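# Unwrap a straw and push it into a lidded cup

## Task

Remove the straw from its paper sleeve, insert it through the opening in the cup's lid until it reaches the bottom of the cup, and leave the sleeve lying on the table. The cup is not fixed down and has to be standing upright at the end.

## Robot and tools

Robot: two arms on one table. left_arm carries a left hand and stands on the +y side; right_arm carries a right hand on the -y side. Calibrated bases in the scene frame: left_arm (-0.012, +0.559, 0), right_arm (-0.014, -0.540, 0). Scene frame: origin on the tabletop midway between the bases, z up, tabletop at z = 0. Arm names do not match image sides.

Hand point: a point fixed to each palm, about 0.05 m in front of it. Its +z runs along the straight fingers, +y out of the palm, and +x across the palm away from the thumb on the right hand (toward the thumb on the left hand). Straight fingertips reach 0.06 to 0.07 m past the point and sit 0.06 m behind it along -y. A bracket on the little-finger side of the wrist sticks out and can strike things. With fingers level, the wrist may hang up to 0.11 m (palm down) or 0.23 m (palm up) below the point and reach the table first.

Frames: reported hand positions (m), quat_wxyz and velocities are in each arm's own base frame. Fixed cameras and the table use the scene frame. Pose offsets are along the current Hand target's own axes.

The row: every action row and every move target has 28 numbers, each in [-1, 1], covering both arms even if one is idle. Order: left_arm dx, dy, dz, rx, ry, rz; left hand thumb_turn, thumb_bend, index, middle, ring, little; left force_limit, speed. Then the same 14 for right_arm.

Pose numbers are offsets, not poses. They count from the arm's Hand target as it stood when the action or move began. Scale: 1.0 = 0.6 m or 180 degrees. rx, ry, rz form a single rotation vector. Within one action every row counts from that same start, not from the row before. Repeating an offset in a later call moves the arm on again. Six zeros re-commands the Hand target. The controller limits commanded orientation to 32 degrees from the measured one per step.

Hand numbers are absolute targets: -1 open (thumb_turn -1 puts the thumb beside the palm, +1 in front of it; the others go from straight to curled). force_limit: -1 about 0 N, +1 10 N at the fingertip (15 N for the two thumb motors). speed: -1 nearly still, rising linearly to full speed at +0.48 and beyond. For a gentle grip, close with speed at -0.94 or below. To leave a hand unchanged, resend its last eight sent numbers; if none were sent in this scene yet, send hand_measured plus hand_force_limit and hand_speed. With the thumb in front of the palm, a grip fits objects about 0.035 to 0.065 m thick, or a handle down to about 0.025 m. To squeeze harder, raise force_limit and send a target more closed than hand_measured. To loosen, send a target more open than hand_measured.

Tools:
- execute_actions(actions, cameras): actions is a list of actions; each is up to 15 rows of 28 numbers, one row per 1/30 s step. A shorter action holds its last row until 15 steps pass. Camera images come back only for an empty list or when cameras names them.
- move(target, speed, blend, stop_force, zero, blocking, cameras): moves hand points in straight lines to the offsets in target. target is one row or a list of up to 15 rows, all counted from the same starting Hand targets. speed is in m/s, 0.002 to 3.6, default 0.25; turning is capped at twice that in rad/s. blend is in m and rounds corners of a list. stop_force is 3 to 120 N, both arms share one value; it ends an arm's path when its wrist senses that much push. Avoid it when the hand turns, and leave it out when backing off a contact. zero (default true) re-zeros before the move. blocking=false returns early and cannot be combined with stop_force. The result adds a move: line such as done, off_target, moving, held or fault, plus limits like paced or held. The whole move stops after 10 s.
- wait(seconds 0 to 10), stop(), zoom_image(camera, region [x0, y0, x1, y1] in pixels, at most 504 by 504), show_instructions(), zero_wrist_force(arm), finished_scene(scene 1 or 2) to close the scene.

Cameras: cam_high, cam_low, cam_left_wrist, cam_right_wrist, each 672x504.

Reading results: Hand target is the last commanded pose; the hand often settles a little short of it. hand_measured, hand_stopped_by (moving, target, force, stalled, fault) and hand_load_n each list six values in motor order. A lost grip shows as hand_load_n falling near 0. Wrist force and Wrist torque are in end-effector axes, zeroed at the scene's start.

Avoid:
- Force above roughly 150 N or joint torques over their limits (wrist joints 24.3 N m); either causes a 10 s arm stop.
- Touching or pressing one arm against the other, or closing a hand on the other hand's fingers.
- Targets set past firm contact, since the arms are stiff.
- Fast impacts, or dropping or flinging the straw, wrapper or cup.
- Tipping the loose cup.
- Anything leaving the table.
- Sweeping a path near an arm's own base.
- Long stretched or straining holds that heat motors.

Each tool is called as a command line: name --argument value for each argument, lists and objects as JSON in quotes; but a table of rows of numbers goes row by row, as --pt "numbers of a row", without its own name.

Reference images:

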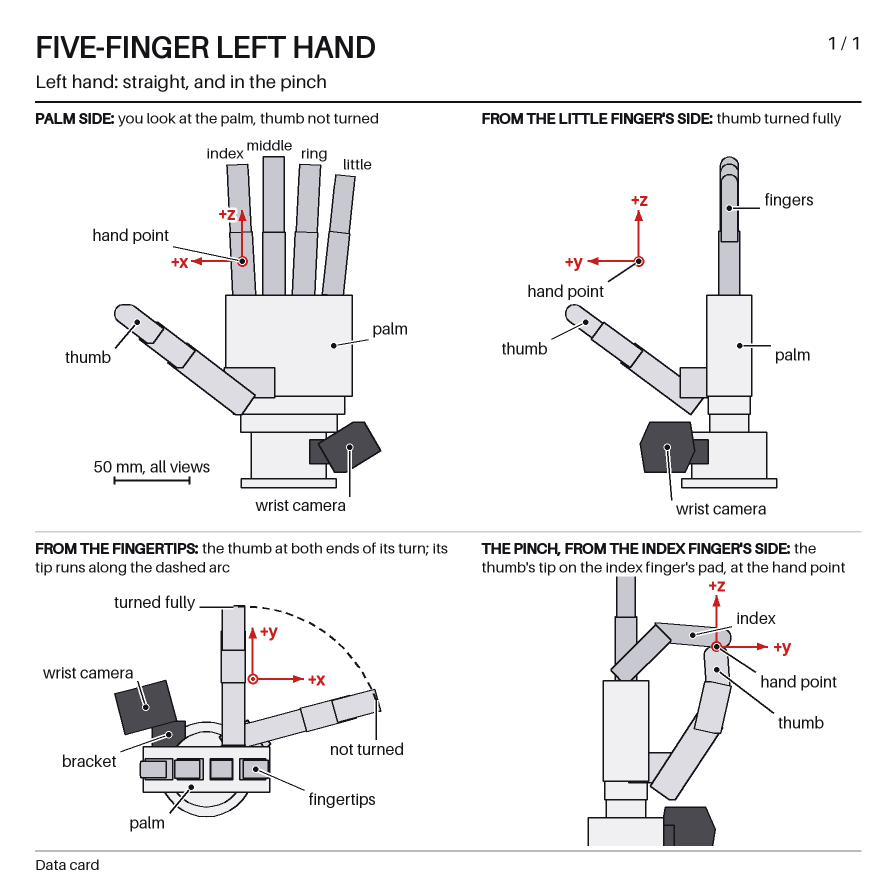

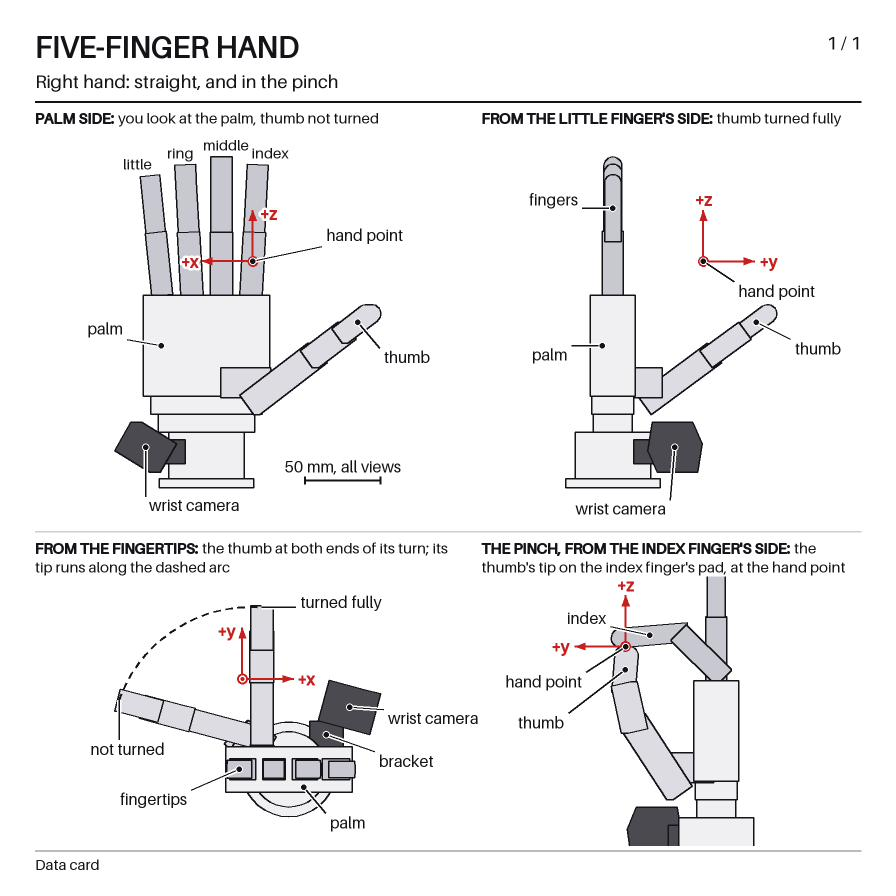

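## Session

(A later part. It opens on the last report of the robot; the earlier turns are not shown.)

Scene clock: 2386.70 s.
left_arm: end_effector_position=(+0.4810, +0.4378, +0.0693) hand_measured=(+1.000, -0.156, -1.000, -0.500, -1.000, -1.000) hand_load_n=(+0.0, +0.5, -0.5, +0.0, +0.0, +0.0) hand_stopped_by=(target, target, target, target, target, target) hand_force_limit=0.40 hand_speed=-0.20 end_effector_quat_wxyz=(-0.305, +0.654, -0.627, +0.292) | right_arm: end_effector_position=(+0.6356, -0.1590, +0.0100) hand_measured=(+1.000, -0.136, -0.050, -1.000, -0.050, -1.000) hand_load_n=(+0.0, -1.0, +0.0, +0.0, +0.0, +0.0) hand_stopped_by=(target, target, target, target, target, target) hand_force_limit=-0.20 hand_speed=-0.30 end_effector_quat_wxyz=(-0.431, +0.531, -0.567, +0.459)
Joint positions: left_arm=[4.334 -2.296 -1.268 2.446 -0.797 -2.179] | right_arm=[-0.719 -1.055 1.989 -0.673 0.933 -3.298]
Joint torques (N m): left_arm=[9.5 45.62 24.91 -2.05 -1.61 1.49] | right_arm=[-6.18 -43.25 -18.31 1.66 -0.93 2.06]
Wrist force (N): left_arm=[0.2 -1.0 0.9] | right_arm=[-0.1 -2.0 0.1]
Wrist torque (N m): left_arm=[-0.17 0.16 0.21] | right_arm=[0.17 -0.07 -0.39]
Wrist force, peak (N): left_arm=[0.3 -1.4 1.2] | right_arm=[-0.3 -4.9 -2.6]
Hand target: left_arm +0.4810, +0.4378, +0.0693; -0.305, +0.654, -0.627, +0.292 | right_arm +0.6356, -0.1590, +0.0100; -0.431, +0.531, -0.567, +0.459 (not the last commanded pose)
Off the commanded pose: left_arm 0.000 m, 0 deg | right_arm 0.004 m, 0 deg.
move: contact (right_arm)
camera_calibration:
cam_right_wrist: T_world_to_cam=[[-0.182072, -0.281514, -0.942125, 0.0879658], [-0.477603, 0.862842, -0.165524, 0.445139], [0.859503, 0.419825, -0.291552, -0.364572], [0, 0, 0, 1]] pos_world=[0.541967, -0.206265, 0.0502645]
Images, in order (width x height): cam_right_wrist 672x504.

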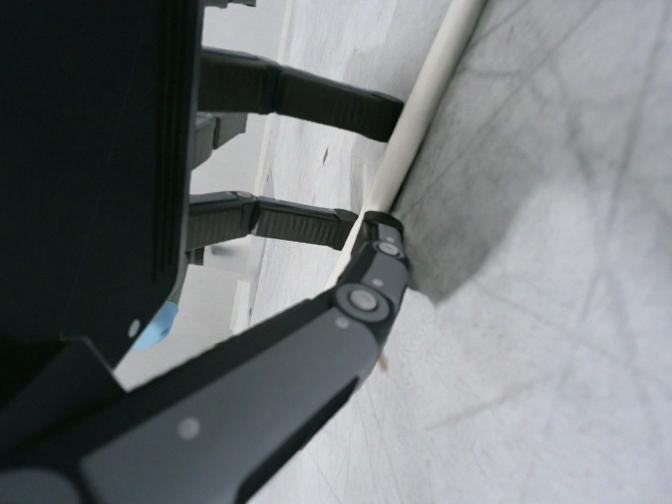

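move --pt "0 0 0 0 0 0 1 -0.155 -1 -0.5 -1 -1 0.4 -0.2 0 -0.0033 -0.0007 0 0 0 1 -0.135 -0.05 -1 -0.05 -1 -0.2 -0.3" --pt "0 0 0 0 0 0 1 -0.155 -1 -0.5 -1 -1 0.4 -0.2 0 -0.0023 -0.0064 0 0 0 1 -0.135 -0.05 -1 -0.05 -1 -0.2 -0.3" --speed 0.03

move --target '[0,0,0,0,0,0,1,-0.155,-1,-0.5,-1,-1,0.4,-0.2,0,0.0106,0.0022,0,0,0,1,-0.135,-0.05,-1,-0.05,-1,-0.2,-0.3]' --speed 0.006 --stop_force 3 --cameras '["cam_right_wrist"]'

Scene clock: 2399.53 s.
left_arm: end_effector_position=(+0.4810, +0.4378, +0.0693) hand_measured=(+1.000, -0.156, -1.000, -0.500, -1.000, -1.000) hand_load_n=(+0.0, +0.0, +0.0, +0.0, +0.0, +0.0) hand_stopped_by=(target, target, target, target, target, target) hand_force_limit=0.40 hand_speed=-0.20 end_effector_quat_wxyz=(-0.305, +0.654, -0.627, +0.292) | right_arm: end_effector_position=(+0.6321, -0.1589, +0.0122) hand_measured=(+1.000, -0.136, -0.050, -1.000, -0.050, -1.000) hand_load_n=(+0.0, +0.0, +0.0, +0.0, +0.0, +0.0) hand_stopped_by=(target, target, target, target, target, target) hand_force_limit=-0.20 hand_speed=-0.30 end_effector_quat_wxyz=(-0.431, +0.531, -0.567, +0.460) end_effector_velocity=(+0.002, -0.001, +0.001) end_effector_angular_velocity=(-0.002, -0.002, +0.000)
Joint positions: left_arm=[4.334 -2.296 -1.268 2.446 -0.797 -2.179] | right_arm=[-0.725 -1.065 1.998 -0.672 0.928 -3.3]
Joint velocities: left_arm=[within noise] | right_arm=[0.002 0.002 -0.005 0 0.002 0]
Joint torques (N m): left_arm=[9 45.11 24.61 -1.88 -1.77 1.34] | right_arm=[7.43 -21.2 -19.44 -0.72 1.56 -0.34]
Wrist force (N): left_arm=[0.3 -1.4 0.8] | right_arm=[0.0 -0.8 1.3]
Wrist torque (N m): left_arm=[-0.23 0.14 0.23] | right_arm=[0.17 -0.10 -0.35]
Wrist force, peak (N): left_arm=[0.4 -1.3 1.3] | right_arm=[0.1 -2.5 0.1]
Hand target: left_arm +0.4810, +0.4378, +0.0693; -0.305, +0.654, -0.627, +0.292 | right_arm +0.6322, -0.1588, +0.0121; -0.431, +0.531, -0.567, +0.459
Off the commanded pose: left_arm 0.000 m, 0 deg | right_arm 0.000 m, 0 deg.
move: done

Scene clock: 2401.00 s.
left_arm: end_effector_position=(+0.4810, +0.4378, +0.0693) hand_measured=(+1.000, -0.156, -1.000, -0.500, -1.000, -1.000) hand_load_n=(+0.0, +0.0, +0.0, +0.0, +0.0, -0.5) hand_stopped_by=(target, target, target, target, target, target) hand_force_limit=0.40 hand_speed=-0.20 end_effector_quat_wxyz=(-0.305, +0.654, -0.627, +0.292) | right_arm: end_effector_position=(+0.6322, -0.1588, +0.0099) hand_measured=(+1.000, -0.136, -0.050, -1.000, -0.050, -1.000) hand_load_n=(+0.0, -1.0, +0.0, -0.5, +0.0, +0.0) hand_stopped_by=(target, target, target, target, target, target) hand_force_limit=-0.20 hand_speed=-0.30 end_effector_quat_wxyz=(-0.431, +0.531, -0.567, +0.459)
Joint positions: left_arm=[4.334 -2.296 -1.268 2.446 -0.797 -2.179] | right_arm=[-0.725 -1.06 1.998 -0.677 0.928 -3.3]
Joint torques (N m): left_arm=[9.91 45.22 24.01 -1.67 -1.62 1.19] | right_arm=[6.18 -43.12 -19.16 1.8 1.48 0.56]
Wrist force (N): left_arm=[0.0 -1.3 0.9] | right_arm=[-0.3 -2.4 0.1]
Wrist torque (N m): left_arm=[-0.21 0.19 0.21] | right_arm=[0.14 -0.05 -0.38]
Wrist force, peak (N): left_arm=[0.4 -1.5 0.9] | right_arm=[-0.5 -5.5 -4.1]
Hand target: left_arm +0.4810, +0.4378, +0.0693; -0.305, +0.654, -0.627, +0.292 | right_arm +0.6322, -0.1588, +0.0099; -0.431, +0.531, -0.567, +0.459 (not the last commanded pose)
Off the commanded pose: left_arm 0.000 m, 0 deg | right_arm 0.004 m, 0 deg.
move: contact (right_arm)
camera_calibration:
cam_right_wrist: T_world_to_cam=[[-0.182027, -0.281596, -0.942109, 0.0873892], [-0.47762, 0.862816, -0.165613, 0.443264], [0.859503, 0.419824, -0.291551, -0.361776], [0, 0, 0, 1]] pos_world=[0.538567, -0.205965, 0.0502644]
Images, in order (width x height): cam_right_wrist 672x504.

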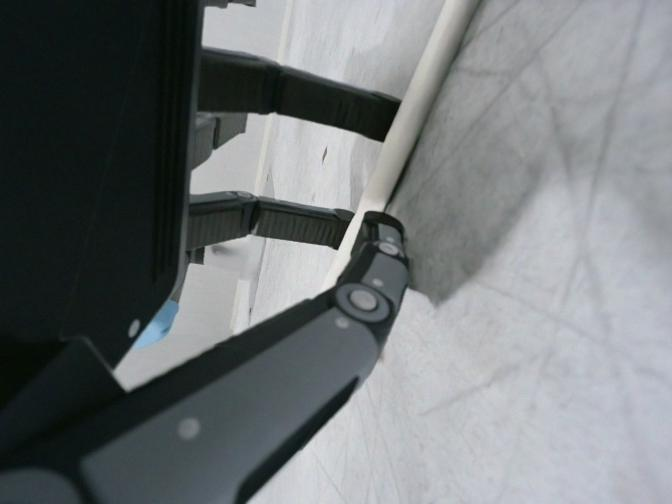

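move --target '[0,0,0,0,0,0,1,-0.155,-1,-0.5,-1,-1,0.4,-0.2,0,0,0,0,0,0,1,-0.135,0.5,-1,0.5,-1,0.0,-0.87]' --speed 0.04 --cameras '["cam_right_wrist"]'

Scene clock: 2410.93 s.
left_arm: end_effector_position=(+0.4810, +0.4378, +0.0693) hand_measured=(+1.000, -0.156, -1.000, -0.500, -1.000, -1.000) hand_load_n=(+0.0, +0.0, +0.0, +0.0, +0.0, +0.0) hand_stopped_by=(target, target, target, target, target, target) hand_force_limit=0.40 hand_speed=-0.20 end_effector_quat_wxyz=(-0.305, +0.654, -0.627, +0.292) | right_arm: end_effector_position=(+0.6322, -0.1589, +0.0100) hand_measured=(+1.000, -0.136, +0.020, -1.000, +0.020, -1.000) hand_load_n=(+0.0, +0.0, +5.0, +0.0, +5.0, +0.0) hand_stopped_by=(target, target, force, target, force, target) hand_force_limit=0.00 hand_speed=-0.87 end_effector_quat_wxyz=(-0.431, +0.531, -0.567, +0.460)
Joint positions: left_arm=[4.334 -2.296 -1.268 2.446 -0.797 -2.179] | right_arm=[-0.725 -1.06 1.998 -0.677 0.928 -3.3]
Joint torques (N m): left_arm=[8.73 45.33 24.96 -1.8 -1.57 1.52] | right_arm=[3.98 -32.74 -6.59 0.97 1.33 -0.52]
Wrist force (N): left_arm=[0.1 -1.1 0.8] | right_arm=[-0.3 -14.2 4.6]
Wrist torque (N m): left_arm=[-0.17 0.17 0.20] | right_arm=[0.11 -0.16 -0.64]
Wrist force, peak (N): left_arm=[0.2 -1.6 1.1] | right_arm=[-0.3 -14.8 5.6]
Hand target: left_arm +0.4810, +0.4378, +0.0693; -0.305, +0.654, -0.627, +0.292 | right_arm +0.6322, -0.1588, +0.0099; -0.431, +0.531, -0.567, +0.459
Off the commanded pose: left_arm 0.000 m, 0 deg | right_arm 0.000 m, 0 deg.
move: done
camera_calibration:
cam_right_wrist: T_world_to_cam=[[-0.181885, -0.28163, -0.942127, 0.0872793], [-0.477581, 0.862817, -0.165721, 0.443335], [0.859554, 0.4198, -0.291435, -0.361772], [0, 0, 0, 1]] pos_world=[0.538566, -0.206065, 0.0502651]
Images, in order (width x height): cam_right_wrist 672x504.

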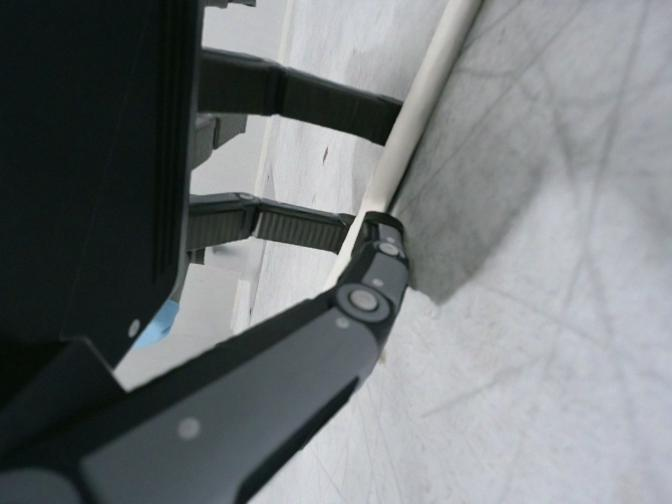

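move --pt "0 0 0 0 0 0 1 -0.155 -1 -0.5 -1 -1 0.4 -0.2 0 0 0 0 0 0 1 -0.135 -0.05 -1 -0.05 -1 -0.2 -0.3" --pt "0 0 0 0 0 0 1 -0.155 -1 -0.5 -1 -1 0.4 -0.2 0 -0.0065 -0.0014 0 0 0 1 -0.135 -0.05 -1 -0.05 -1 -0.2 -0.3" --pt "0 0 0 0 0 0 1 -0.155 -1 -0.5 -1 -1 0.4 -0.2 0 -0.0065 -0.0014 0.0389 0 0 1 -0.145 -0.05 -1 -0.05 -1 -0.2 -0.3" --speed 0.05

move --pt "0 0 0 0 0 0 1 -0.155 -1 -0.5 -1 -1 0.4 -0.2 0 0.0053 0.0005 0 0 0 1 -0.145 -0.05 -1 -0.05 -1 -0.2 -0.3" --pt "0 0 0 0 0 0 1 -0.155 -1 -0.5 -1 -1 0.4 -0.2 0 0.0050 0.0038 0 0 0 1 -0.145 -0.05 -1 -0.05 -1 -0.2 -0.3" --speed 0.02 --cameras '["cam_right_wrist"]'

move --target '[0,0,0,0,0,0,1,-0.155,-1,-0.5,-1,-1,0.4,-0.2,0,0,0,0,0,0,1,-0.145,0.5,-1,0.5,-1,0.05,-0.87]' --speed 0.04 --cameras '["cam_right_wrist"]'

Scene clock: 2436.73 s.
left_arm: end_effector_position=(+0.4810, +0.4378, +0.0693) hand_measured=(+1.000, -0.156, -1.000, -0.500, -1.000, -1.000) hand_load_n=(+0.0, +0.0, +0.0, +0.0, +0.0, +0.0) hand_stopped_by=(target, target, target, target, target, target) hand_force_limit=0.40 hand_speed=-0.20 end_effector_quat_wxyz=(-0.305, +0.654, -0.627, +0.292) | right_arm: end_effector_position=(+0.6321, -0.1588, +0.0139) hand_measured=(+1.000, -0.146, -0.050, -1.000, -0.050, -1.000) hand_load_n=(+0.0, +0.0, +0.0, +0.0, +0.0, +0.0) hand_stopped_by=(target, target, target, target, target, target) hand_force_limit=-0.20 hand_speed=-0.30 end_effector_quat_wxyz=(-0.462, +0.504, -0.538, +0.493)
Joint positions: left_arm=[4.334 -2.296 -1.268 2.446 -0.797 -2.179] | right_arm=[-0.742 -1.049 2.081 -0.921 0.897 -3.21]
Joint torques (N m): left_arm=[8.25 44.61 25.21 -1.72 -1.39 1.64] | right_arm=[5.28 -43.89 -18.31 -0.34 1.47 -1.63]
Wrist force (N): left_arm=[0.3 -1.4 0.9] | right_arm=[-0.1 -0.7 1.2]
Wrist torque (N m): left_arm=[-0.23 0.15 0.23] | right_arm=[0.19 -0.11 -0.40]
Wrist force, peak (N): left_arm=[0.5 -1.5 1.1] | right_arm=[0.1 -16.9 4.2]
Hand target: left_arm +0.4810, +0.4378, +0.0693; -0.305, +0.654, -0.627, +0.292 | right_arm +0.6321, -0.1588, +0.0139; -0.462, +0.504, -0.538, +0.493
Off the commanded pose: left_arm 0.000 m, 0 deg | right_arm 0.000 m, 0 deg.
move: done

Scene clock: 2437.63 s.
left_arm: end_effector_position=(+0.4810, +0.4378, +0.0693) hand_measured=(+1.000, -0.156, -1.000, -0.500, -1.000, -1.000) hand_load_n=(+0.0, +0.0, -0.5, +0.0, +0.0, +0.0) hand_stopped_by=(target, target, target, target, target, target) hand_force_limit=0.40 hand_speed=-0.20 end_effector_quat_wxyz=(-0.305, +0.654, -0.627, +0.292) | right_arm: end_effector_position=(+0.6343, -0.1590, +0.0107) hand_measured=(+1.000, -0.144, -0.050, -1.000, -0.050, -1.000) hand_load_n=(-1.0, -5.0, +0.0, +0.0, +0.0, +0.0) hand_stopped_by=(target, target, target, target, target, target) hand_force_limit=-0.20 hand_speed=-0.30 end_effector_quat_wxyz=(-0.462, +0.504, -0.538, +0.493)
Joint positions: left_arm=[4.334 -2.296 -1.268 2.446 -0.797 -2.179] | right_arm=[-0.739 -1.039 2.075 -0.926 0.9 -3.21]
Joint torques (N m): left_arm=[8.14 45.23 24.88 -1.68 -1.71 1.16] | right_arm=[-5.19 -31.05 -4.15 0.65 -0.67 2.28]
Wrist force (N): left_arm=[0.3 -1.3 1.0] | right_arm=[-0.1 -9.2 -4.2]
Wrist torque (N m): left_arm=[-0.21 0.15 0.22] | right_arm=[-0.09 -0.06 -0.52]
Wrist force, peak (N): left_arm=[0.3 -1.3 1.0] | right_arm=[-0.3 -10.0 -5.5]
Hand target: left_arm +0.4810, +0.4378, +0.0693; -0.305, +0.654, -0.627, +0.292 | right_arm +0.6342, -0.1590, +0.0107; -0.462, +0.504, -0.538, +0.493
Off the commanded pose: left_arm 0.000 m, 0 deg | right_arm 0.000 m, 0 deg.
move: done
camera_calibration:
cam_right_wrist: T_world_to_cam=[[-0.0662419, -0.289135, -0.954994, 0.0139634], [-0.453472, 0.861268, -0.229304, 0.429642], [0.888805, 0.417874, -0.188167, -0.383269], [0, 0, 0, 1]] pos_world=[0.536407, -0.205841, 0.0397351]
Images, in order (width x height): cam_right_wrist 672x504.

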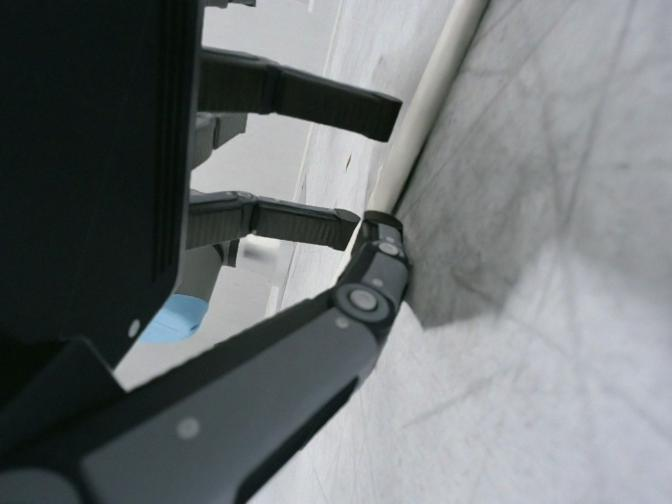

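Scene clock: 2438.60 s.
left_arm: end_effector_position=(+0.4810, +0.4378, +0.0693) hand_measured=(+1.000, -0.156, -1.000, -0.500, -1.000, -1.000) hand_load_n=(+0.0, +0.0, +0.0, +0.0, +0.0, +0.0) hand_stopped_by=(target, target, target, target, target, target) hand_force_limit=0.40 hand_speed=-0.20 end_effector_quat_wxyz=(-0.305, +0.654, -0.627, +0.292) | right_arm: end_effector_position=(+0.6342, -0.1590, +0.0108) hand_measured=(+1.000, -0.144, +0.188, -1.000, +0.202, -1.000) hand_load_n=(-0.5, -4.5, +6.0, +0.0, +5.5, +0.0) hand_stopped_by=(target, target, force, target, force, target) hand_force_limit=0.05 hand_speed=-0.87 end_effector_quat_wxyz=(-0.462, +0.504, -0.538, +0.493)
Joint positions: left_arm=[4.334 -2.296 -1.268 2.446 -0.797 -2.179] | right_arm=[-0.739 -1.039 2.076 -0.927 0.9 -3.21]
Joint torques (N m): left_arm=[9.26 45.52 24.48 -1.67 -1.57 1.45] | right_arm=[-6.58 -38.5 -3.14 -0.66 -1.35 2.06]
Wrist force (N): left_arm=[0.3 -1.1 0.8] | right_arm=[0.2 -8.4 1.6]
Wrist torque (N m): left_arm=[-0.18 0.14 0.22] | right_arm=[0.01 -0.10 -0.53]
Wrist force, peak (N): left_arm=[0.2 -1.6 1.0] | right_arm=[0.0 -8.7 -3.8]
Hand target: left_arm +0.4810, +0.4378, +0.0693; -0.305, +0.654, -0.627, +0.292 | right_arm +0.6342, -0.1590, +0.0107; -0.462, +0.504, -0.538, +0.493
Off the commanded pose: left_arm 0.000 m, 0 deg | right_arm 0.000 m, 0 deg.
move: done
camera_calibration:
cam_right_wrist: T_world_to_cam=[[-0.0661445, -0.289119, -0.955005, 0.0139088], [-0.453454, 0.86127, -0.229335, 0.429588], [0.888822, 0.417881, -0.18807, -0.383191], [0, 0, 0, 1]] pos_world=[0.536306, -0.205841, 0.0397357]
Images, in order (width x height): cam_right_wrist 672x504.

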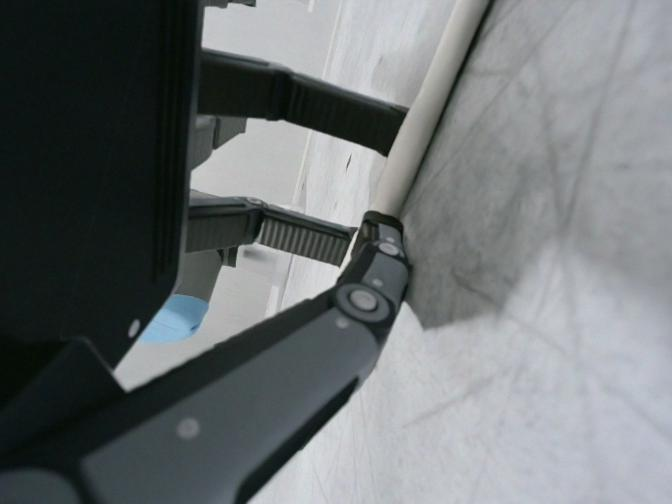

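move --target '[0,0,0,0,0,0,1,-0.155,-1,-0.5,-1,-1,0.4,-0.2,0,-0.0332,-0.0029,0,0,0,1,-0.145,0.5,-1,0.5,-1,0.05,-0.87]' --speed 0.02 --cameras '["cam_right_wrist"]'

Scene clock: 2443.77 s.
left_arm: end_effector_position=(+0.4810, +0.4378, +0.0693) hand_measured=(+1.000, -0.156, -1.000, -0.500, -1.000, -1.000) hand_load_n=(+0.0, +0.0, +0.0, +0.0, +0.0, +0.0) hand_stopped_by=(target, target, target, target, target, target) hand_force_limit=0.40 hand_speed=-0.20 end_effector_quat_wxyz=(-0.305, +0.654, -0.627, +0.292) | right_arm: end_effector_position=(+0.6341, -0.1590, +0.0309) hand_measured=(+1.000, -0.146, +0.188, -1.000, +0.202, -1.000) hand_load_n=(+1.0, +2.0, +3.5, +0.0, +3.0, +0.0) hand_stopped_by=(target, target, force, target, force, target) hand_force_limit=0.05 hand_speed=-0.87 end_effector_quat_wxyz=(-0.462, +0.504, -0.538, +0.493)
Joint positions: left_arm=[4.334 -2.296 -1.268 2.446 -0.797 -2.179] | right_arm=[-0.739 -1.085 2.07 -0.875 0.9 -3.21]
Joint torques (N m): left_arm=[8.24 45.12 24.65 -1.63 -1.9 1.32] | right_arm=[-5.64 -21.48 -15.34 -3.11 -1.67 1.63]
Wrist force (N): left_arm=[0.0 -0.9 0.9] | right_arm=[-0.4 -0.3 1.1]
Wrist torque (N m): left_arm=[-0.17 0.18 0.19] | right_arm=[0.25 -0.06 -0.41]
Wrist force, peak (N): left_arm=[0.3 -1.4 1.1] | right_arm=[0.3 -8.9 2.0]
Hand target: left_arm +0.4810, +0.4378, +0.0693; -0.305, +0.654, -0.627, +0.292 | right_arm +0.6341, -0.1590, +0.0307; -0.462, +0.504, -0.538, +0.493
Off the commanded pose: left_arm 0.000 m, 0 deg | right_arm 0.000 m, 0 deg.
move: done
camera_calibration:
cam_right_wrist: T_world_to_cam=[[-0.0662856, -0.289053, -0.955016, 0.0331938], [-0.453466, 0.861295, -0.229213, 0.434203], [0.888805, 0.417874, -0.188167, -0.379397], [0, 0, 0, 1]] pos_world=[0.536307, -0.205842, 0.0598352]
Images, in order (width x height): cam_right_wrist 672x504.

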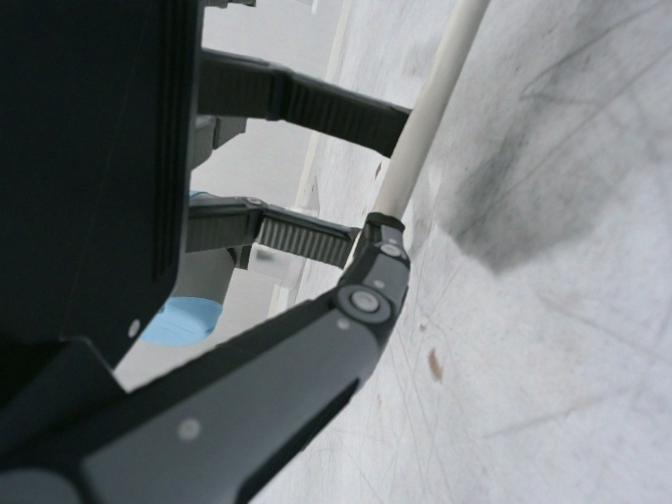

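move --target '[0,0,0,0,0,0,1,-0.155,-1,-0.5,-1,-1,0.4,-0.2,0,-0.0415,-0.0036,0,0,0,1,-0.145,0.5,-1,0.5,-1,0.05,-0.87]' --speed 0.04 --cameras '["cam_right_wrist","cam_left_wrist"]'

Scene clock: 2452.67 s.
left_arm: end_effector_position=(+0.4810, +0.4378, +0.0693) hand_measured=(+1.000, -0.156, -1.000, -0.500, -1.000, -1.000) hand_load_n=(+0.0, +0.0, +0.0, -0.5, +0.0, +0.0) hand_stopped_by=(target, target, target, target, target, target) hand_force_limit=0.40 hand_speed=-0.20 end_effector_quat_wxyz=(-0.305, +0.654, -0.627, +0.292) | right_arm: end_effector_position=(+0.6342, -0.1590, +0.0559) hand_measured=(+1.000, -0.146, +0.188, -1.000, +0.202, -1.000) hand_load_n=(+1.0, +2.0, +3.5, -0.5, +3.0, -0.5) hand_stopped_by=(target, target, force, target, force, target) hand_force_limit=0.05 hand_speed=-0.87 end_effector_quat_wxyz=(-0.462, +0.504, -0.538, +0.493) end_effector_velocity=(+0.001, -0.001, +0.000) end_effector_angular_velocity=(-0.002, -0.003, +0.000)
Joint positions: left_arm=[4.334 -2.296 -1.268 2.446 -0.797 -2.179] | right_arm=[-0.739 -1.139 2.06 -0.811 0.9 -3.21]
Joint velocities: left_arm=[within noise] | right_arm=[0 0.003 -0.001 -0.006 0 0.001]
Joint torques (N m): left_arm=[9.34 43.93 25.09 -1.28 -1.94 1.35] | right_arm=[-6.84 -19.32 -9.67 -3.64 -1.55 0.56]
Wrist force (N): left_arm=[0.3 -1.3 0.8] | right_arm=[-0.1 -0.4 1.2]
Wrist torque (N m): left_arm=[-0.22 0.14 0.23] | right_arm=[0.23 -0.12 -0.39]
Wrist force, peak (N): left_arm=[0.0 -1.6 0.9] | right_arm=[-0.2 -1.2 1.5]
Hand target: left_arm +0.4810, +0.4378, +0.0693; -0.305, +0.654, -0.627, +0.292 | right_arm +0.6341, -0.1590, +0.0557; -0.462, +0.504, -0.538, +0.493
Off the commanded pose: left_arm 0.000 m, 0 deg | right_arm 0.000 m, 0 deg.
move: done
camera_calibration:
cam_left_wrist: T_world_to_cam=[[0.656812, -0.219828, 0.7213, -0.268938], [-0.463329, -0.872339, 0.156045, 0.5978], [0.594915, -0.436692, -0.674816, 0.0670773], [0, 0, 0, 1]] pos_world=[0.413715, 0.491656, 0.145966]
cam_right_wrist: T_world_to_cam=[[-0.0661571, -0.289095, -0.955012, 0.0569629], [-0.453452, 0.861278, -0.229308, 0.440015], [0.888822, 0.417882, -0.18807, -0.374667], [0, 0, 0, 1]] pos_world=[0.536306, -0.205941, 0.0848357]
Images, in order (width x height): cam_left_wrist 672x504, cam_right_wrist 672x504.

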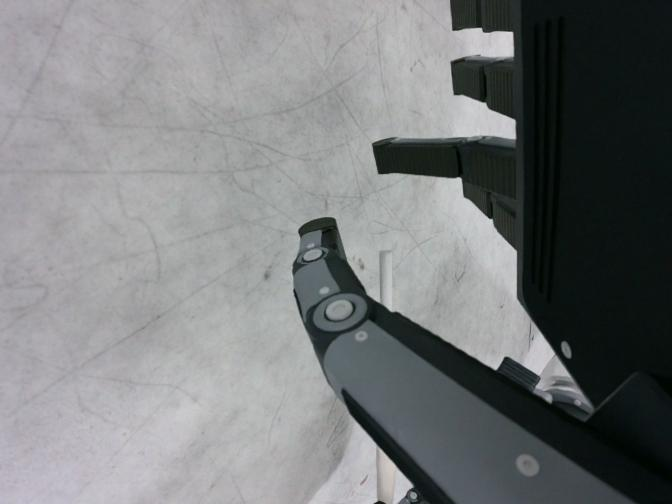

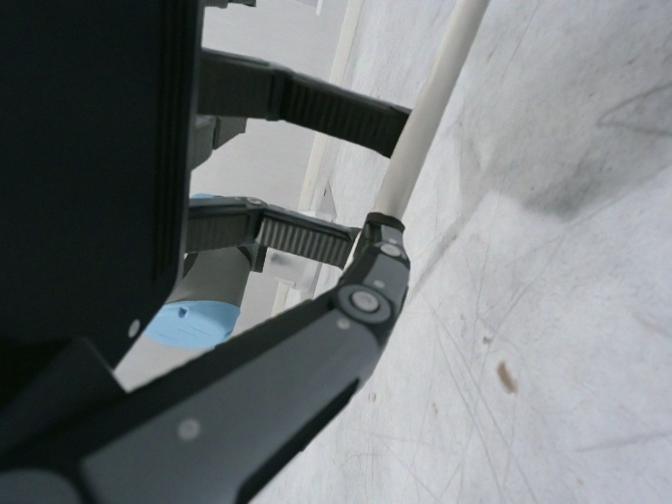

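move --target '[0.0062,-0.0327,0.0170,0,0,0.058,1,-0.155,-1,-0.5,-1,-1,0.4,-0.2,0,0,0,0,0,0,1,-0.145,0.5,-1,0.5,-1,0.05,-0.87]' --speed 0.06 --cameras '["cam_left_wrist"]'

Scene clock: 2541.43 s.
left_arm: end_effector_position=(+0.5017, +0.4350, +0.0778) hand_measured=(+1.000, -0.156, -1.000, -0.500, -1.000, -1.000) hand_load_n=(+0.0, +0.0, +0.0, +0.0, +0.0, +0.0) hand_stopped_by=(target, target, target, target, target, target) hand_force_limit=0.40 hand_speed=-0.20 end_effector_quat_wxyz=(+0.331, -0.594, +0.684, -0.263) end_effector_velocity=(-0.001, +0.000, +0.000) end_effector_angular_velocity=(-0.006, +0.000, +0.006) | right_arm: end_effector_position=(+0.6341, -0.1590, +0.0557) hand_measured=(+1.000, -0.146, +0.188, -1.000, +0.202, -1.000) hand_load_n=(+1.0, +2.0, +3.5, +0.0, +3.0, +0.0) hand_stopped_by=(target, target, force, target, force, target) hand_force_limit=0.05 hand_speed=-0.87 end_effector_quat_wxyz=(-0.462, +0.504, -0.538, +0.493)
Joint positions: left_arm=[4.284 -2.283 -1.246 2.455 -0.82 -2.058] | right_arm=[-0.739 -1.139 2.06 -0.811 0.9 -3.21]
Joint velocities: left_arm=[0.002 0 -0.001 0 -0.001 -0.007] | right_arm=[within noise]
Joint torques (N m): left_arm=[6.03 41.11 20.39 -0.99 -0.26 -1.86] | right_arm=[-5.44 -19.46 -6.43 -3.61 -0.72 0.1]
Wrist force (N): left_arm=[0.3 -1.3 0.8] | right_arm=[-0.4 -0.6 1.2]
Wrist torque (N m): left_arm=[-0.20 0.15 0.24] | right_arm=[0.19 -0.09 -0.41]
Wrist force, peak (N): left_arm=[0.3 -1.4 1.2] | right_arm=[-0.4 -0.8 1.6]
Hand target: left_arm +0.5016, +0.4350, +0.0777; +0.330, -0.595, +0.684, -0.263 | right_arm +0.6341, -0.1590, +0.0557; -0.462, +0.504, -0.538, +0.493
Off the commanded pose: left_arm 0.000 m, 0 deg | right_arm 0.000 m, 0 deg.
move: done
camera_calibration:
cam_left_wrist: T_world_to_cam=[[0.624919, -0.393342, 0.674358, -0.194144], [-0.56284, -0.825596, 0.0400201, 0.642198], [0.541006, -0.404565, -0.737319, 0.0771971], [0, 0, 0, 1]] pos_world=[0.441015, 0.485063, 0.162141]
Images, in order (width x height): cam_left_wrist 672x504.

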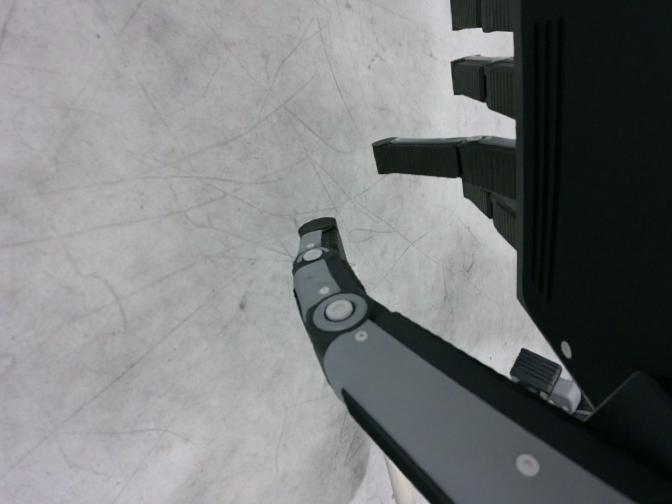

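move --target '[0.0492,0,0,0,0,0,1,-0.155,-1,-0.5,-1,-1,0.4,-0.2,0,0,0,0,0,0,1,-0.145,0.5,-1,0.5,-1,0.05,-0.87]' --speed 0.03 --stop_force 3 --cameras '["cam_left_wrist"]'

Scene clock: 2556.50 s.
left_arm: end_effector_position=(+0.4994, +0.4058, +0.0736) hand_measured=(+1.000, -0.156, -1.000, -0.500, -1.000, -1.000) hand_load_n=(+0.0, +0.0, +0.0, +0.0, +0.0, +0.0) hand_stopped_by=(target, target, target, target, target, target) hand_force_limit=0.40 hand_speed=-0.20 end_effector_quat_wxyz=(+0.330, -0.595, +0.684, -0.263) | right_arm: end_effector_position=(+0.6341, -0.1590, +0.0557) hand_measured=(+1.000, -0.146, +0.188, -1.000, +0.202, -1.000) hand_load_n=(+1.0, +2.0, +3.5, +0.0, +3.0, +0.0) hand_stopped_by=(target, target, force, target, force, target) hand_force_limit=0.05 hand_speed=-0.87 end_effector_quat_wxyz=(-0.462, +0.504, -0.538, +0.493)
Joint positions: left_arm=[4.265 -2.229 -1.349 2.519 -0.829 -2.081] | right_arm=[-0.739 -1.139 2.06 -0.811 0.9 -3.21]
Joint torques (N m): left_arm=[8.72 34.52 26.02 -3.23 3.37 2.13] | right_arm=[-4.15 -20.37 -6.67 -3.49 -0.29 1.31]
Wrist force (N): left_arm=[0.3 -0.9 1.0] | right_arm=[-0.3 -0.7 1.3]
Wrist torque (N m): left_arm=[-0.13 0.16 0.32] | right_arm=[0.17 -0.11 -0.41]
Wrist force, peak (N): left_arm=[0.1 -1.6 1.2] | right_arm=[-0.4 -0.7 1.6]
Hand target: left_arm +0.4994, +0.4058, +0.0736; +0.330, -0.595, +0.684, -0.263 | right_arm +0.6341, -0.1590, +0.0557; -0.462, +0.504, -0.538, +0.493
Off the commanded pose: left_arm 0.000 m, 0 deg | right_arm 0.000 m, 0 deg.
move: done
camera_calibration:
cam_left_wrist: T_world_to_cam=[[0.625017, -0.392744, 0.674615, -0.201677], [-0.562575, -0.825755, 0.0404811, 0.616932], [0.541168, -0.404823, -0.737059, 0.0635785], [0, 0, 0, 1]] pos_world=[0.438715, 0.455965, 0.157941]
Images, in order (width x height): cam_left_wrist 672x504.

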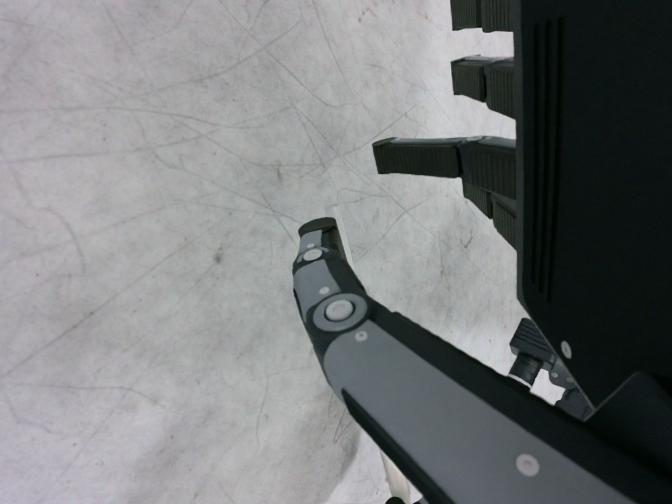

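zoom_image --camera "cam_left_wrist" --region '[270, 150, 430, 270]'

Scaled by 3.150.

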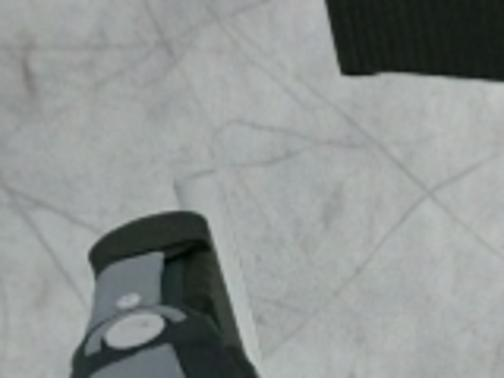

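move --target '[0.0190,-0.0028,0.0250,0,0.0678,0,1,-0.155,-1,-0.5,-1,-1,0.4,-0.2,0,0,0,0,0,0,1,-0.145,0.5,-1,0.5,-1,0.05,-0.87]' --speed 0.04 --cameras '["cam_left_wrist"]'

zoom_image --camera "cam_left_wrist" --region '[270, 150, 430, 270]'

Scene clock: 2626.33 s.
left_arm: end_effector_position=(+0.5112, +0.3948, +0.0637) hand_measured=(+1.000, -0.156, -1.000, -0.500, -1.000, -1.000) hand_load_n=(+0.0, +0.0, +0.0, +0.0, +0.0, +0.0) hand_stopped_by=(target, target, target, target, target, target) hand_force_limit=0.40 hand_speed=-0.20 end_effector_quat_wxyz=(+0.256, -0.563, +0.715, -0.325) end_effector_velocity=(+0.000, -0.001, +0.000) end_effector_angular_velocity=(+0.000, -0.001, +0.001) | right_arm: end_effector_position=(+0.6341, -0.1590, +0.0557) hand_measured=(+1.000, -0.146, +0.188, -1.000, +0.202, -1.000) hand_load_n=(+1.0, +2.0, +3.5, +0.0, +3.0, +0.0) hand_stopped_by=(target, target, force, target, force, target) hand_force_limit=0.05 hand_speed=-0.87 end_effector_quat_wxyz=(-0.462, +0.504, -0.538, +0.493)
Joint positions: left_arm=[4.257 -2.398 -1.144 2.214 -0.745 -1.897] | right_arm=[-0.739 -1.139 2.06 -0.811 0.9 -3.21]
Joint velocities: left_arm=[-0.001 0.002 -0.004 0.005 0 -0.003] | right_arm=[within noise]
Joint torques (N m): left_arm=[-3.52 51.57 5.72 -0.22 0.26 -2.01] | right_arm=[-3.81 -19.85 -5.11 -3.46 0.51 1.94]
Wrist force (N): left_arm=[0.1 -1.4 0.8] | right_arm=[-0.3 -0.7 1.4]
Wrist torque (N m): left_arm=[-0.21 0.16 0.22] | right_arm=[0.18 -0.11 -0.41]
Wrist force, peak (N): left_arm=[0.4 -1.5 1.3] | right_arm=[-0.4 -0.7 1.6]
Hand target: left_arm +0.5111, +0.3948, +0.0637; +0.256, -0.563, +0.715, -0.325 | right_arm +0.6341, -0.1590, +0.0557; -0.462, +0.504, -0.538, +0.493
Off the commanded pose: left_arm 0.000 m, 0 deg | right_arm 0.000 m, 0 deg.
move: done
camera_calibration:
cam_left_wrist: T_world_to_cam=[[0.5842, -0.39569, 0.708618, -0.186843], [-0.68306, -0.711255, 0.165967, 0.623219], [0.438336, -0.580987, -0.685795, 0.164342], [0, 0, 0, 1]] pos_world=[0.462813, 0.464816, 0.141671]
Images, in order (width x height): cam_left_wrist 672x504.

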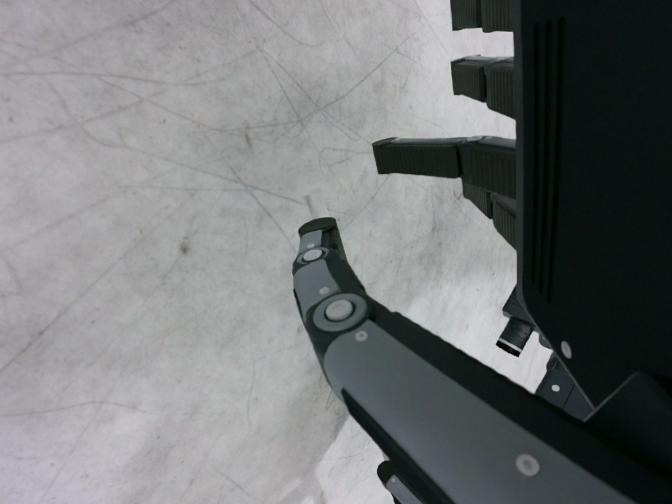

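Scaled by 3.150.

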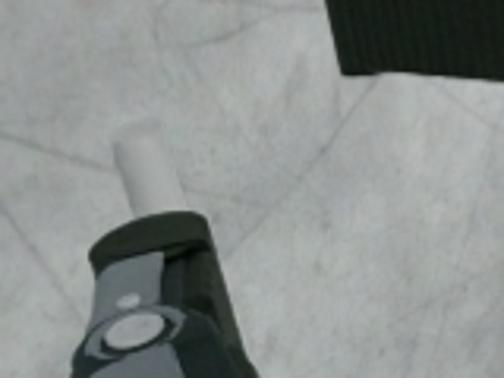

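move --target '[0,0.0013,0.0100,0,0,0,1,-0.155,-1,-0.5,-1,-1,0.4,-0.2,0,0,0,0,0,0,1,-0.145,0.5,-1,0.5,-1,0.05,-0.87]' --speed 0.03 --cameras '["cam_left_wrist"]'

zoom_image --camera "cam_left_wrist" --region '[270, 150, 430, 270]'

Scene clock: 2638.80 s.
left_arm: end_effector_position=(+0.5151, +0.3938, +0.0590) hand_measured=(+1.000, -0.156, -1.000, -0.500, -1.000, -1.000) hand_load_n=(+0.0, +0.0, +0.0, +0.0, +0.0, +0.0) hand_stopped_by=(target, target, target, target, target, target) hand_force_limit=0.40 hand_speed=-0.20 end_effector_quat_wxyz=(+0.256, -0.563, +0.715, -0.325) | right_arm: end_effector_position=(+0.6341, -0.1590, +0.0557) hand_measured=(+1.000, -0.146, +0.188, -1.000, +0.202, -1.000) hand_load_n=(+1.0, +2.0, +3.5, -0.5, +3.0, +0.0) hand_stopped_by=(target, target, force, target, force, target) hand_force_limit=0.05 hand_speed=-0.87 end_effector_quat_wxyz=(-0.462, +0.504, -0.538, +0.493)
Joint positions: left_arm=[4.25 -2.405 -1.14 2.226 -0.747 -1.907] | right_arm=[-0.739 -1.139 2.06 -0.811 0.9 -3.21]
Joint torques (N m): left_arm=[1.09 48.27 21.79 -2.54 -1.11 -0.42] | right_arm=[-3.35 -20.27 -7.94 -3.52 1.05 1.79]
Wrist force (N): left_arm=[0.2 -1.4 0.9] | right_arm=[-0.3 -0.6 1.5]
Wrist torque (N m): left_arm=[-0.20 0.16 0.30] | right_arm=[0.19 -0.11 -0.41]
Wrist force, peak (N): left_arm=[0.3 -1.6 1.2] | right_arm=[-0.2 -0.7 1.6]
Hand target: left_arm +0.5150, +0.3939, +0.0591; +0.256, -0.563, +0.715, -0.325 | right_arm +0.6341, -0.1590, +0.0557; -0.462, +0.504, -0.538, +0.493
Off the commanded pose: left_arm 0.000 m, 0 deg | right_arm 0.000 m, 0 deg.
move: done
camera_calibration:
cam_left_wrist: T_world_to_cam=[[0.584404, -0.395478, 0.708568, -0.186373], [-0.682884, -0.711376, 0.166175, 0.625898], [0.43834, -0.580983, -0.685797, 0.158824], [0, 0, 0, 1]] pos_world=[0.466713, 0.463816, 0.136971]
Images, in order (width x height): cam_left_wrist 672x504.

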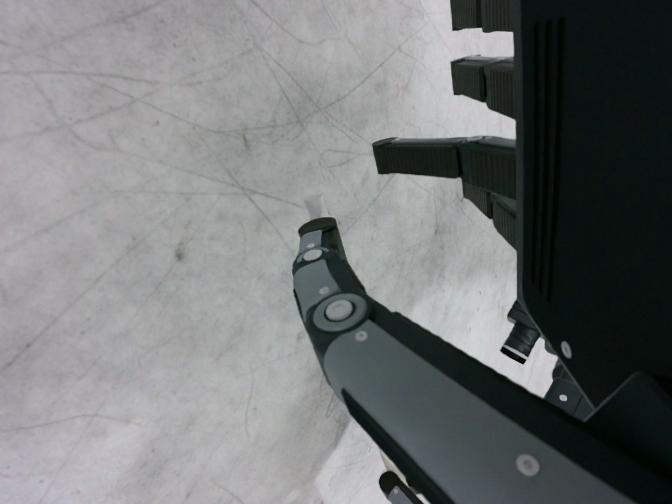

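Scaled by 3.150.

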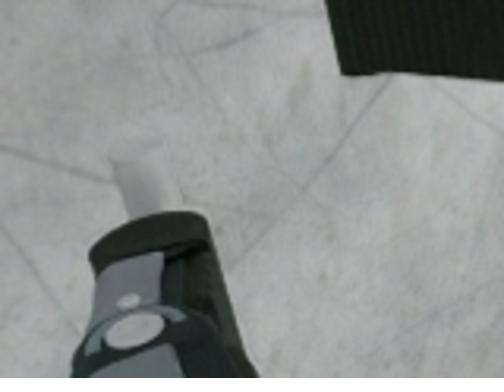

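move --target '[0,0,0,0,0,0,1,-0.155,-1,0.6,-1,-1,0.6,-0.88,0,0,0,0,0,0,1,-0.145,0.5,-1,0.5,-1,0.05,-0.87]' --speed 0.03 --cameras '["cam_left_wrist","cam_right_wrist"]'

Scene clock: 2644.37 s.
left_arm: end_effector_position=(+0.5150, +0.3939, +0.0591) hand_measured=(+1.000, -0.156, -1.000, +0.176, -1.000, -1.000) hand_load_n=(+0.5, +2.0, +0.0, +10.0, +0.0, +0.0) hand_stopped_by=(target, target, target, force, target, target) hand_force_limit=0.60 hand_speed=-0.88 end_effector_quat_wxyz=(+0.256, -0.563, +0.715, -0.325) | right_arm: end_effector_position=(+0.6341, -0.1590, +0.0557) hand_measured=(+1.000, -0.146, +0.188, -1.000, +0.202, -1.000) hand_load_n=(+0.5, +2.0, +3.0, +0.0, +4.0, +0.0) hand_stopped_by=(target, target, force, target, force, target) hand_force_limit=0.05 hand_speed=-0.87 end_effector_quat_wxyz=(-0.462, +0.504, -0.538, +0.493)
Joint positions: left_arm=[4.25 -2.405 -1.14 2.226 -0.747 -1.907] | right_arm=[-0.739 -1.139 2.06 -0.811 0.9 -3.21]
Joint torques (N m): left_arm=[6.19 50.78 5.66 -3.64 3.54 2.12] | right_arm=[-1.5 -21.03 -7.39 -3.43 1.09 1.79]
Wrist force (N): left_arm=[0.4 -1.4 0.7] | right_arm=[-0.1 -0.6 1.4]
Wrist torque (N m): left_arm=[-0.17 0.15 0.30] | right_arm=[0.19 -0.13 -0.40]
Wrist force, peak (N): left_arm=[0.0 -1.6 1.1] | right_arm=[-0.2 -0.7 1.7]
Hand target: left_arm +0.5150, +0.3939, +0.0591; +0.256, -0.563, +0.715, -0.325 | right_arm +0.6341, -0.1590, +0.0557; -0.462, +0.504, -0.538, +0.493
Off the commanded pose: left_arm 0.000 m, 0 deg | right_arm 0.000 m, 0 deg.
move: done
camera_calibration:
cam_left_wrist: T_world_to_cam=[[0.584404, -0.395478, 0.708568, -0.186346], [-0.682884, -0.711376, 0.166175, 0.625884], [0.43834, -0.580983, -0.685797, 0.158995], [0, 0, 0, 1]] pos_world=[0.466613, 0.463916, 0.137071]
cam_right_wrist: T_world_to_cam=[[-0.0662419, -0.289135, -0.954994, 0.0569315], [-0.453472, 0.861268, -0.229304, 0.439915], [0.888805, 0.417874, -0.188167, -0.374712], [0, 0, 0, 1]] pos_world=[0.536307, -0.205841, 0.0847351]
Images, in order (width x height): cam_left_wrist 672x504, cam_right_wrist 672x504.

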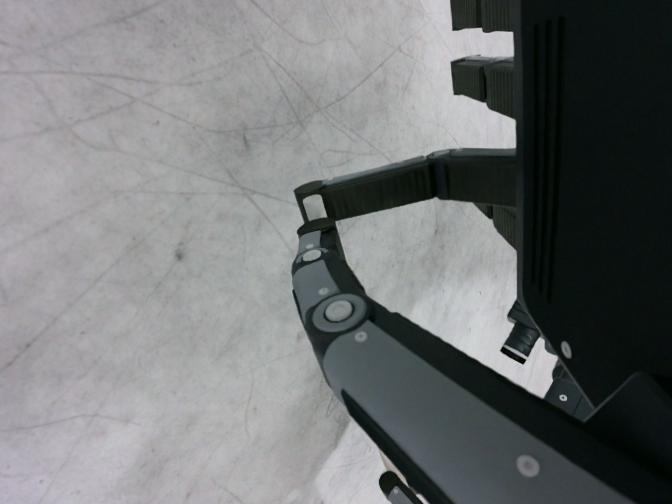

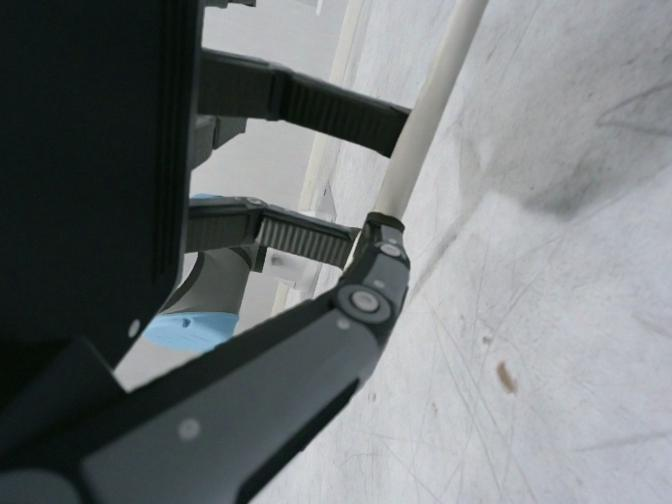

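move --target '[-0.0332,0.0013,-0.0015,0,0,0,1,-0.155,-1,0.6,-1,-1,0.6,-0.88,-0.0332,-0.0002,0.0025,0,0,0,1,-0.145,0.5,-1,0.5,-1,0.05,-0.87]' --speed 0.012 --stop_force 12 --cameras '["cam_left_wrist","cam_right_wrist"]'

Scene clock: 2661.37 s.
left_arm: end_effector_position=(+0.5185, +0.4135, +0.0591) hand_measured=(+1.000, -0.156, -1.000, +0.176, -1.000, -1.000) hand_load_n=(+0.0, +2.5, +0.0, +9.5, +0.0, +0.0) hand_stopped_by=(target, target, target, force, target, target) hand_force_limit=0.60 hand_speed=-0.88 end_effector_quat_wxyz=(+0.256, -0.563, +0.715, -0.325) | right_arm: end_effector_position=(+0.6369, -0.1392, +0.0558) hand_measured=(+1.000, -0.146, +0.188, -1.000, +0.202, -1.000) hand_load_n=(+0.5, +1.5, +2.5, +0.0, +2.0, +0.0) hand_stopped_by=(target, target, force, target, force, target) hand_force_limit=0.05 hand_speed=-0.87 end_effector_quat_wxyz=(-0.462, +0.504, -0.538, +0.493)
Joint positions: left_arm=[4.259 -2.451 -1.057 2.178 -0.745 -1.893] | right_arm=[-0.698 -1.148 2.076 -0.821 0.941 -3.204]
Joint torques (N m): left_arm=[-1.5 53.67 6.2 -0.67 2.59 -1.71] | right_arm=[-7.1 -24.53 -20.12 0.64 -1.6 -0.05]
Wrist force (N): left_arm=[-0.2 -1.0 1.0] | right_arm=[-0.4 -0.6 1.4]
Wrist torque (N m): left_arm=[-0.19 0.16 0.16] | right_arm=[0.17 -0.11 -0.43]
Wrist force, peak (N): left_arm=[1.2 -1.5 1.0] | right_arm=[-0.3 -0.6 1.8]
Hand target: left_arm +0.5185, +0.4135, +0.0591; +0.256, -0.563, +0.715, -0.325 | right_arm +0.6369, -0.1392, +0.0557; -0.462, +0.504, -0.538, +0.493
Off the commanded pose: left_arm 0.000 m, 0 deg | right_arm 0.000 m, 0 deg.
move: done
camera_calibration:
cam_left_wrist: T_world_to_cam=[[0.584404, -0.395478, 0.708568, -0.18064], [-0.682884, -0.711376, 0.166175, 0.642217], [0.43834, -0.580983, -0.685797, 0.168848], [0, 0, 0, 1]] pos_world=[0.470113, 0.483516, 0.137071]
cam_right_wrist: T_world_to_cam=[[-0.0661008, -0.289201, -0.954983, 0.0627242], [-0.453459, 0.861242, -0.229426, 0.424216], [0.888822, 0.417881, -0.18807, -0.385449], [0, 0, 0, 1]] pos_world=[0.539106, -0.186141, 0.0847356]
Images, in order (width x height): cam_left_wrist 672x504, cam_right_wrist 672x504.

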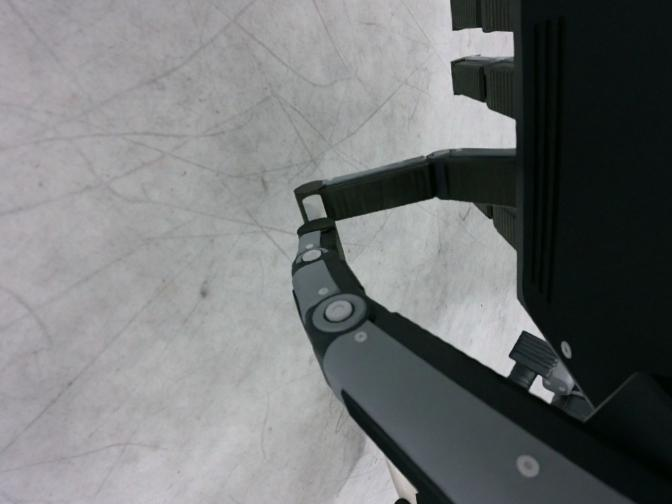

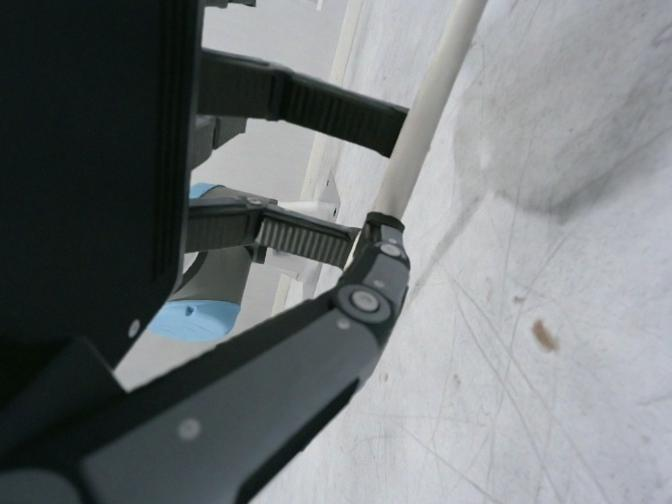

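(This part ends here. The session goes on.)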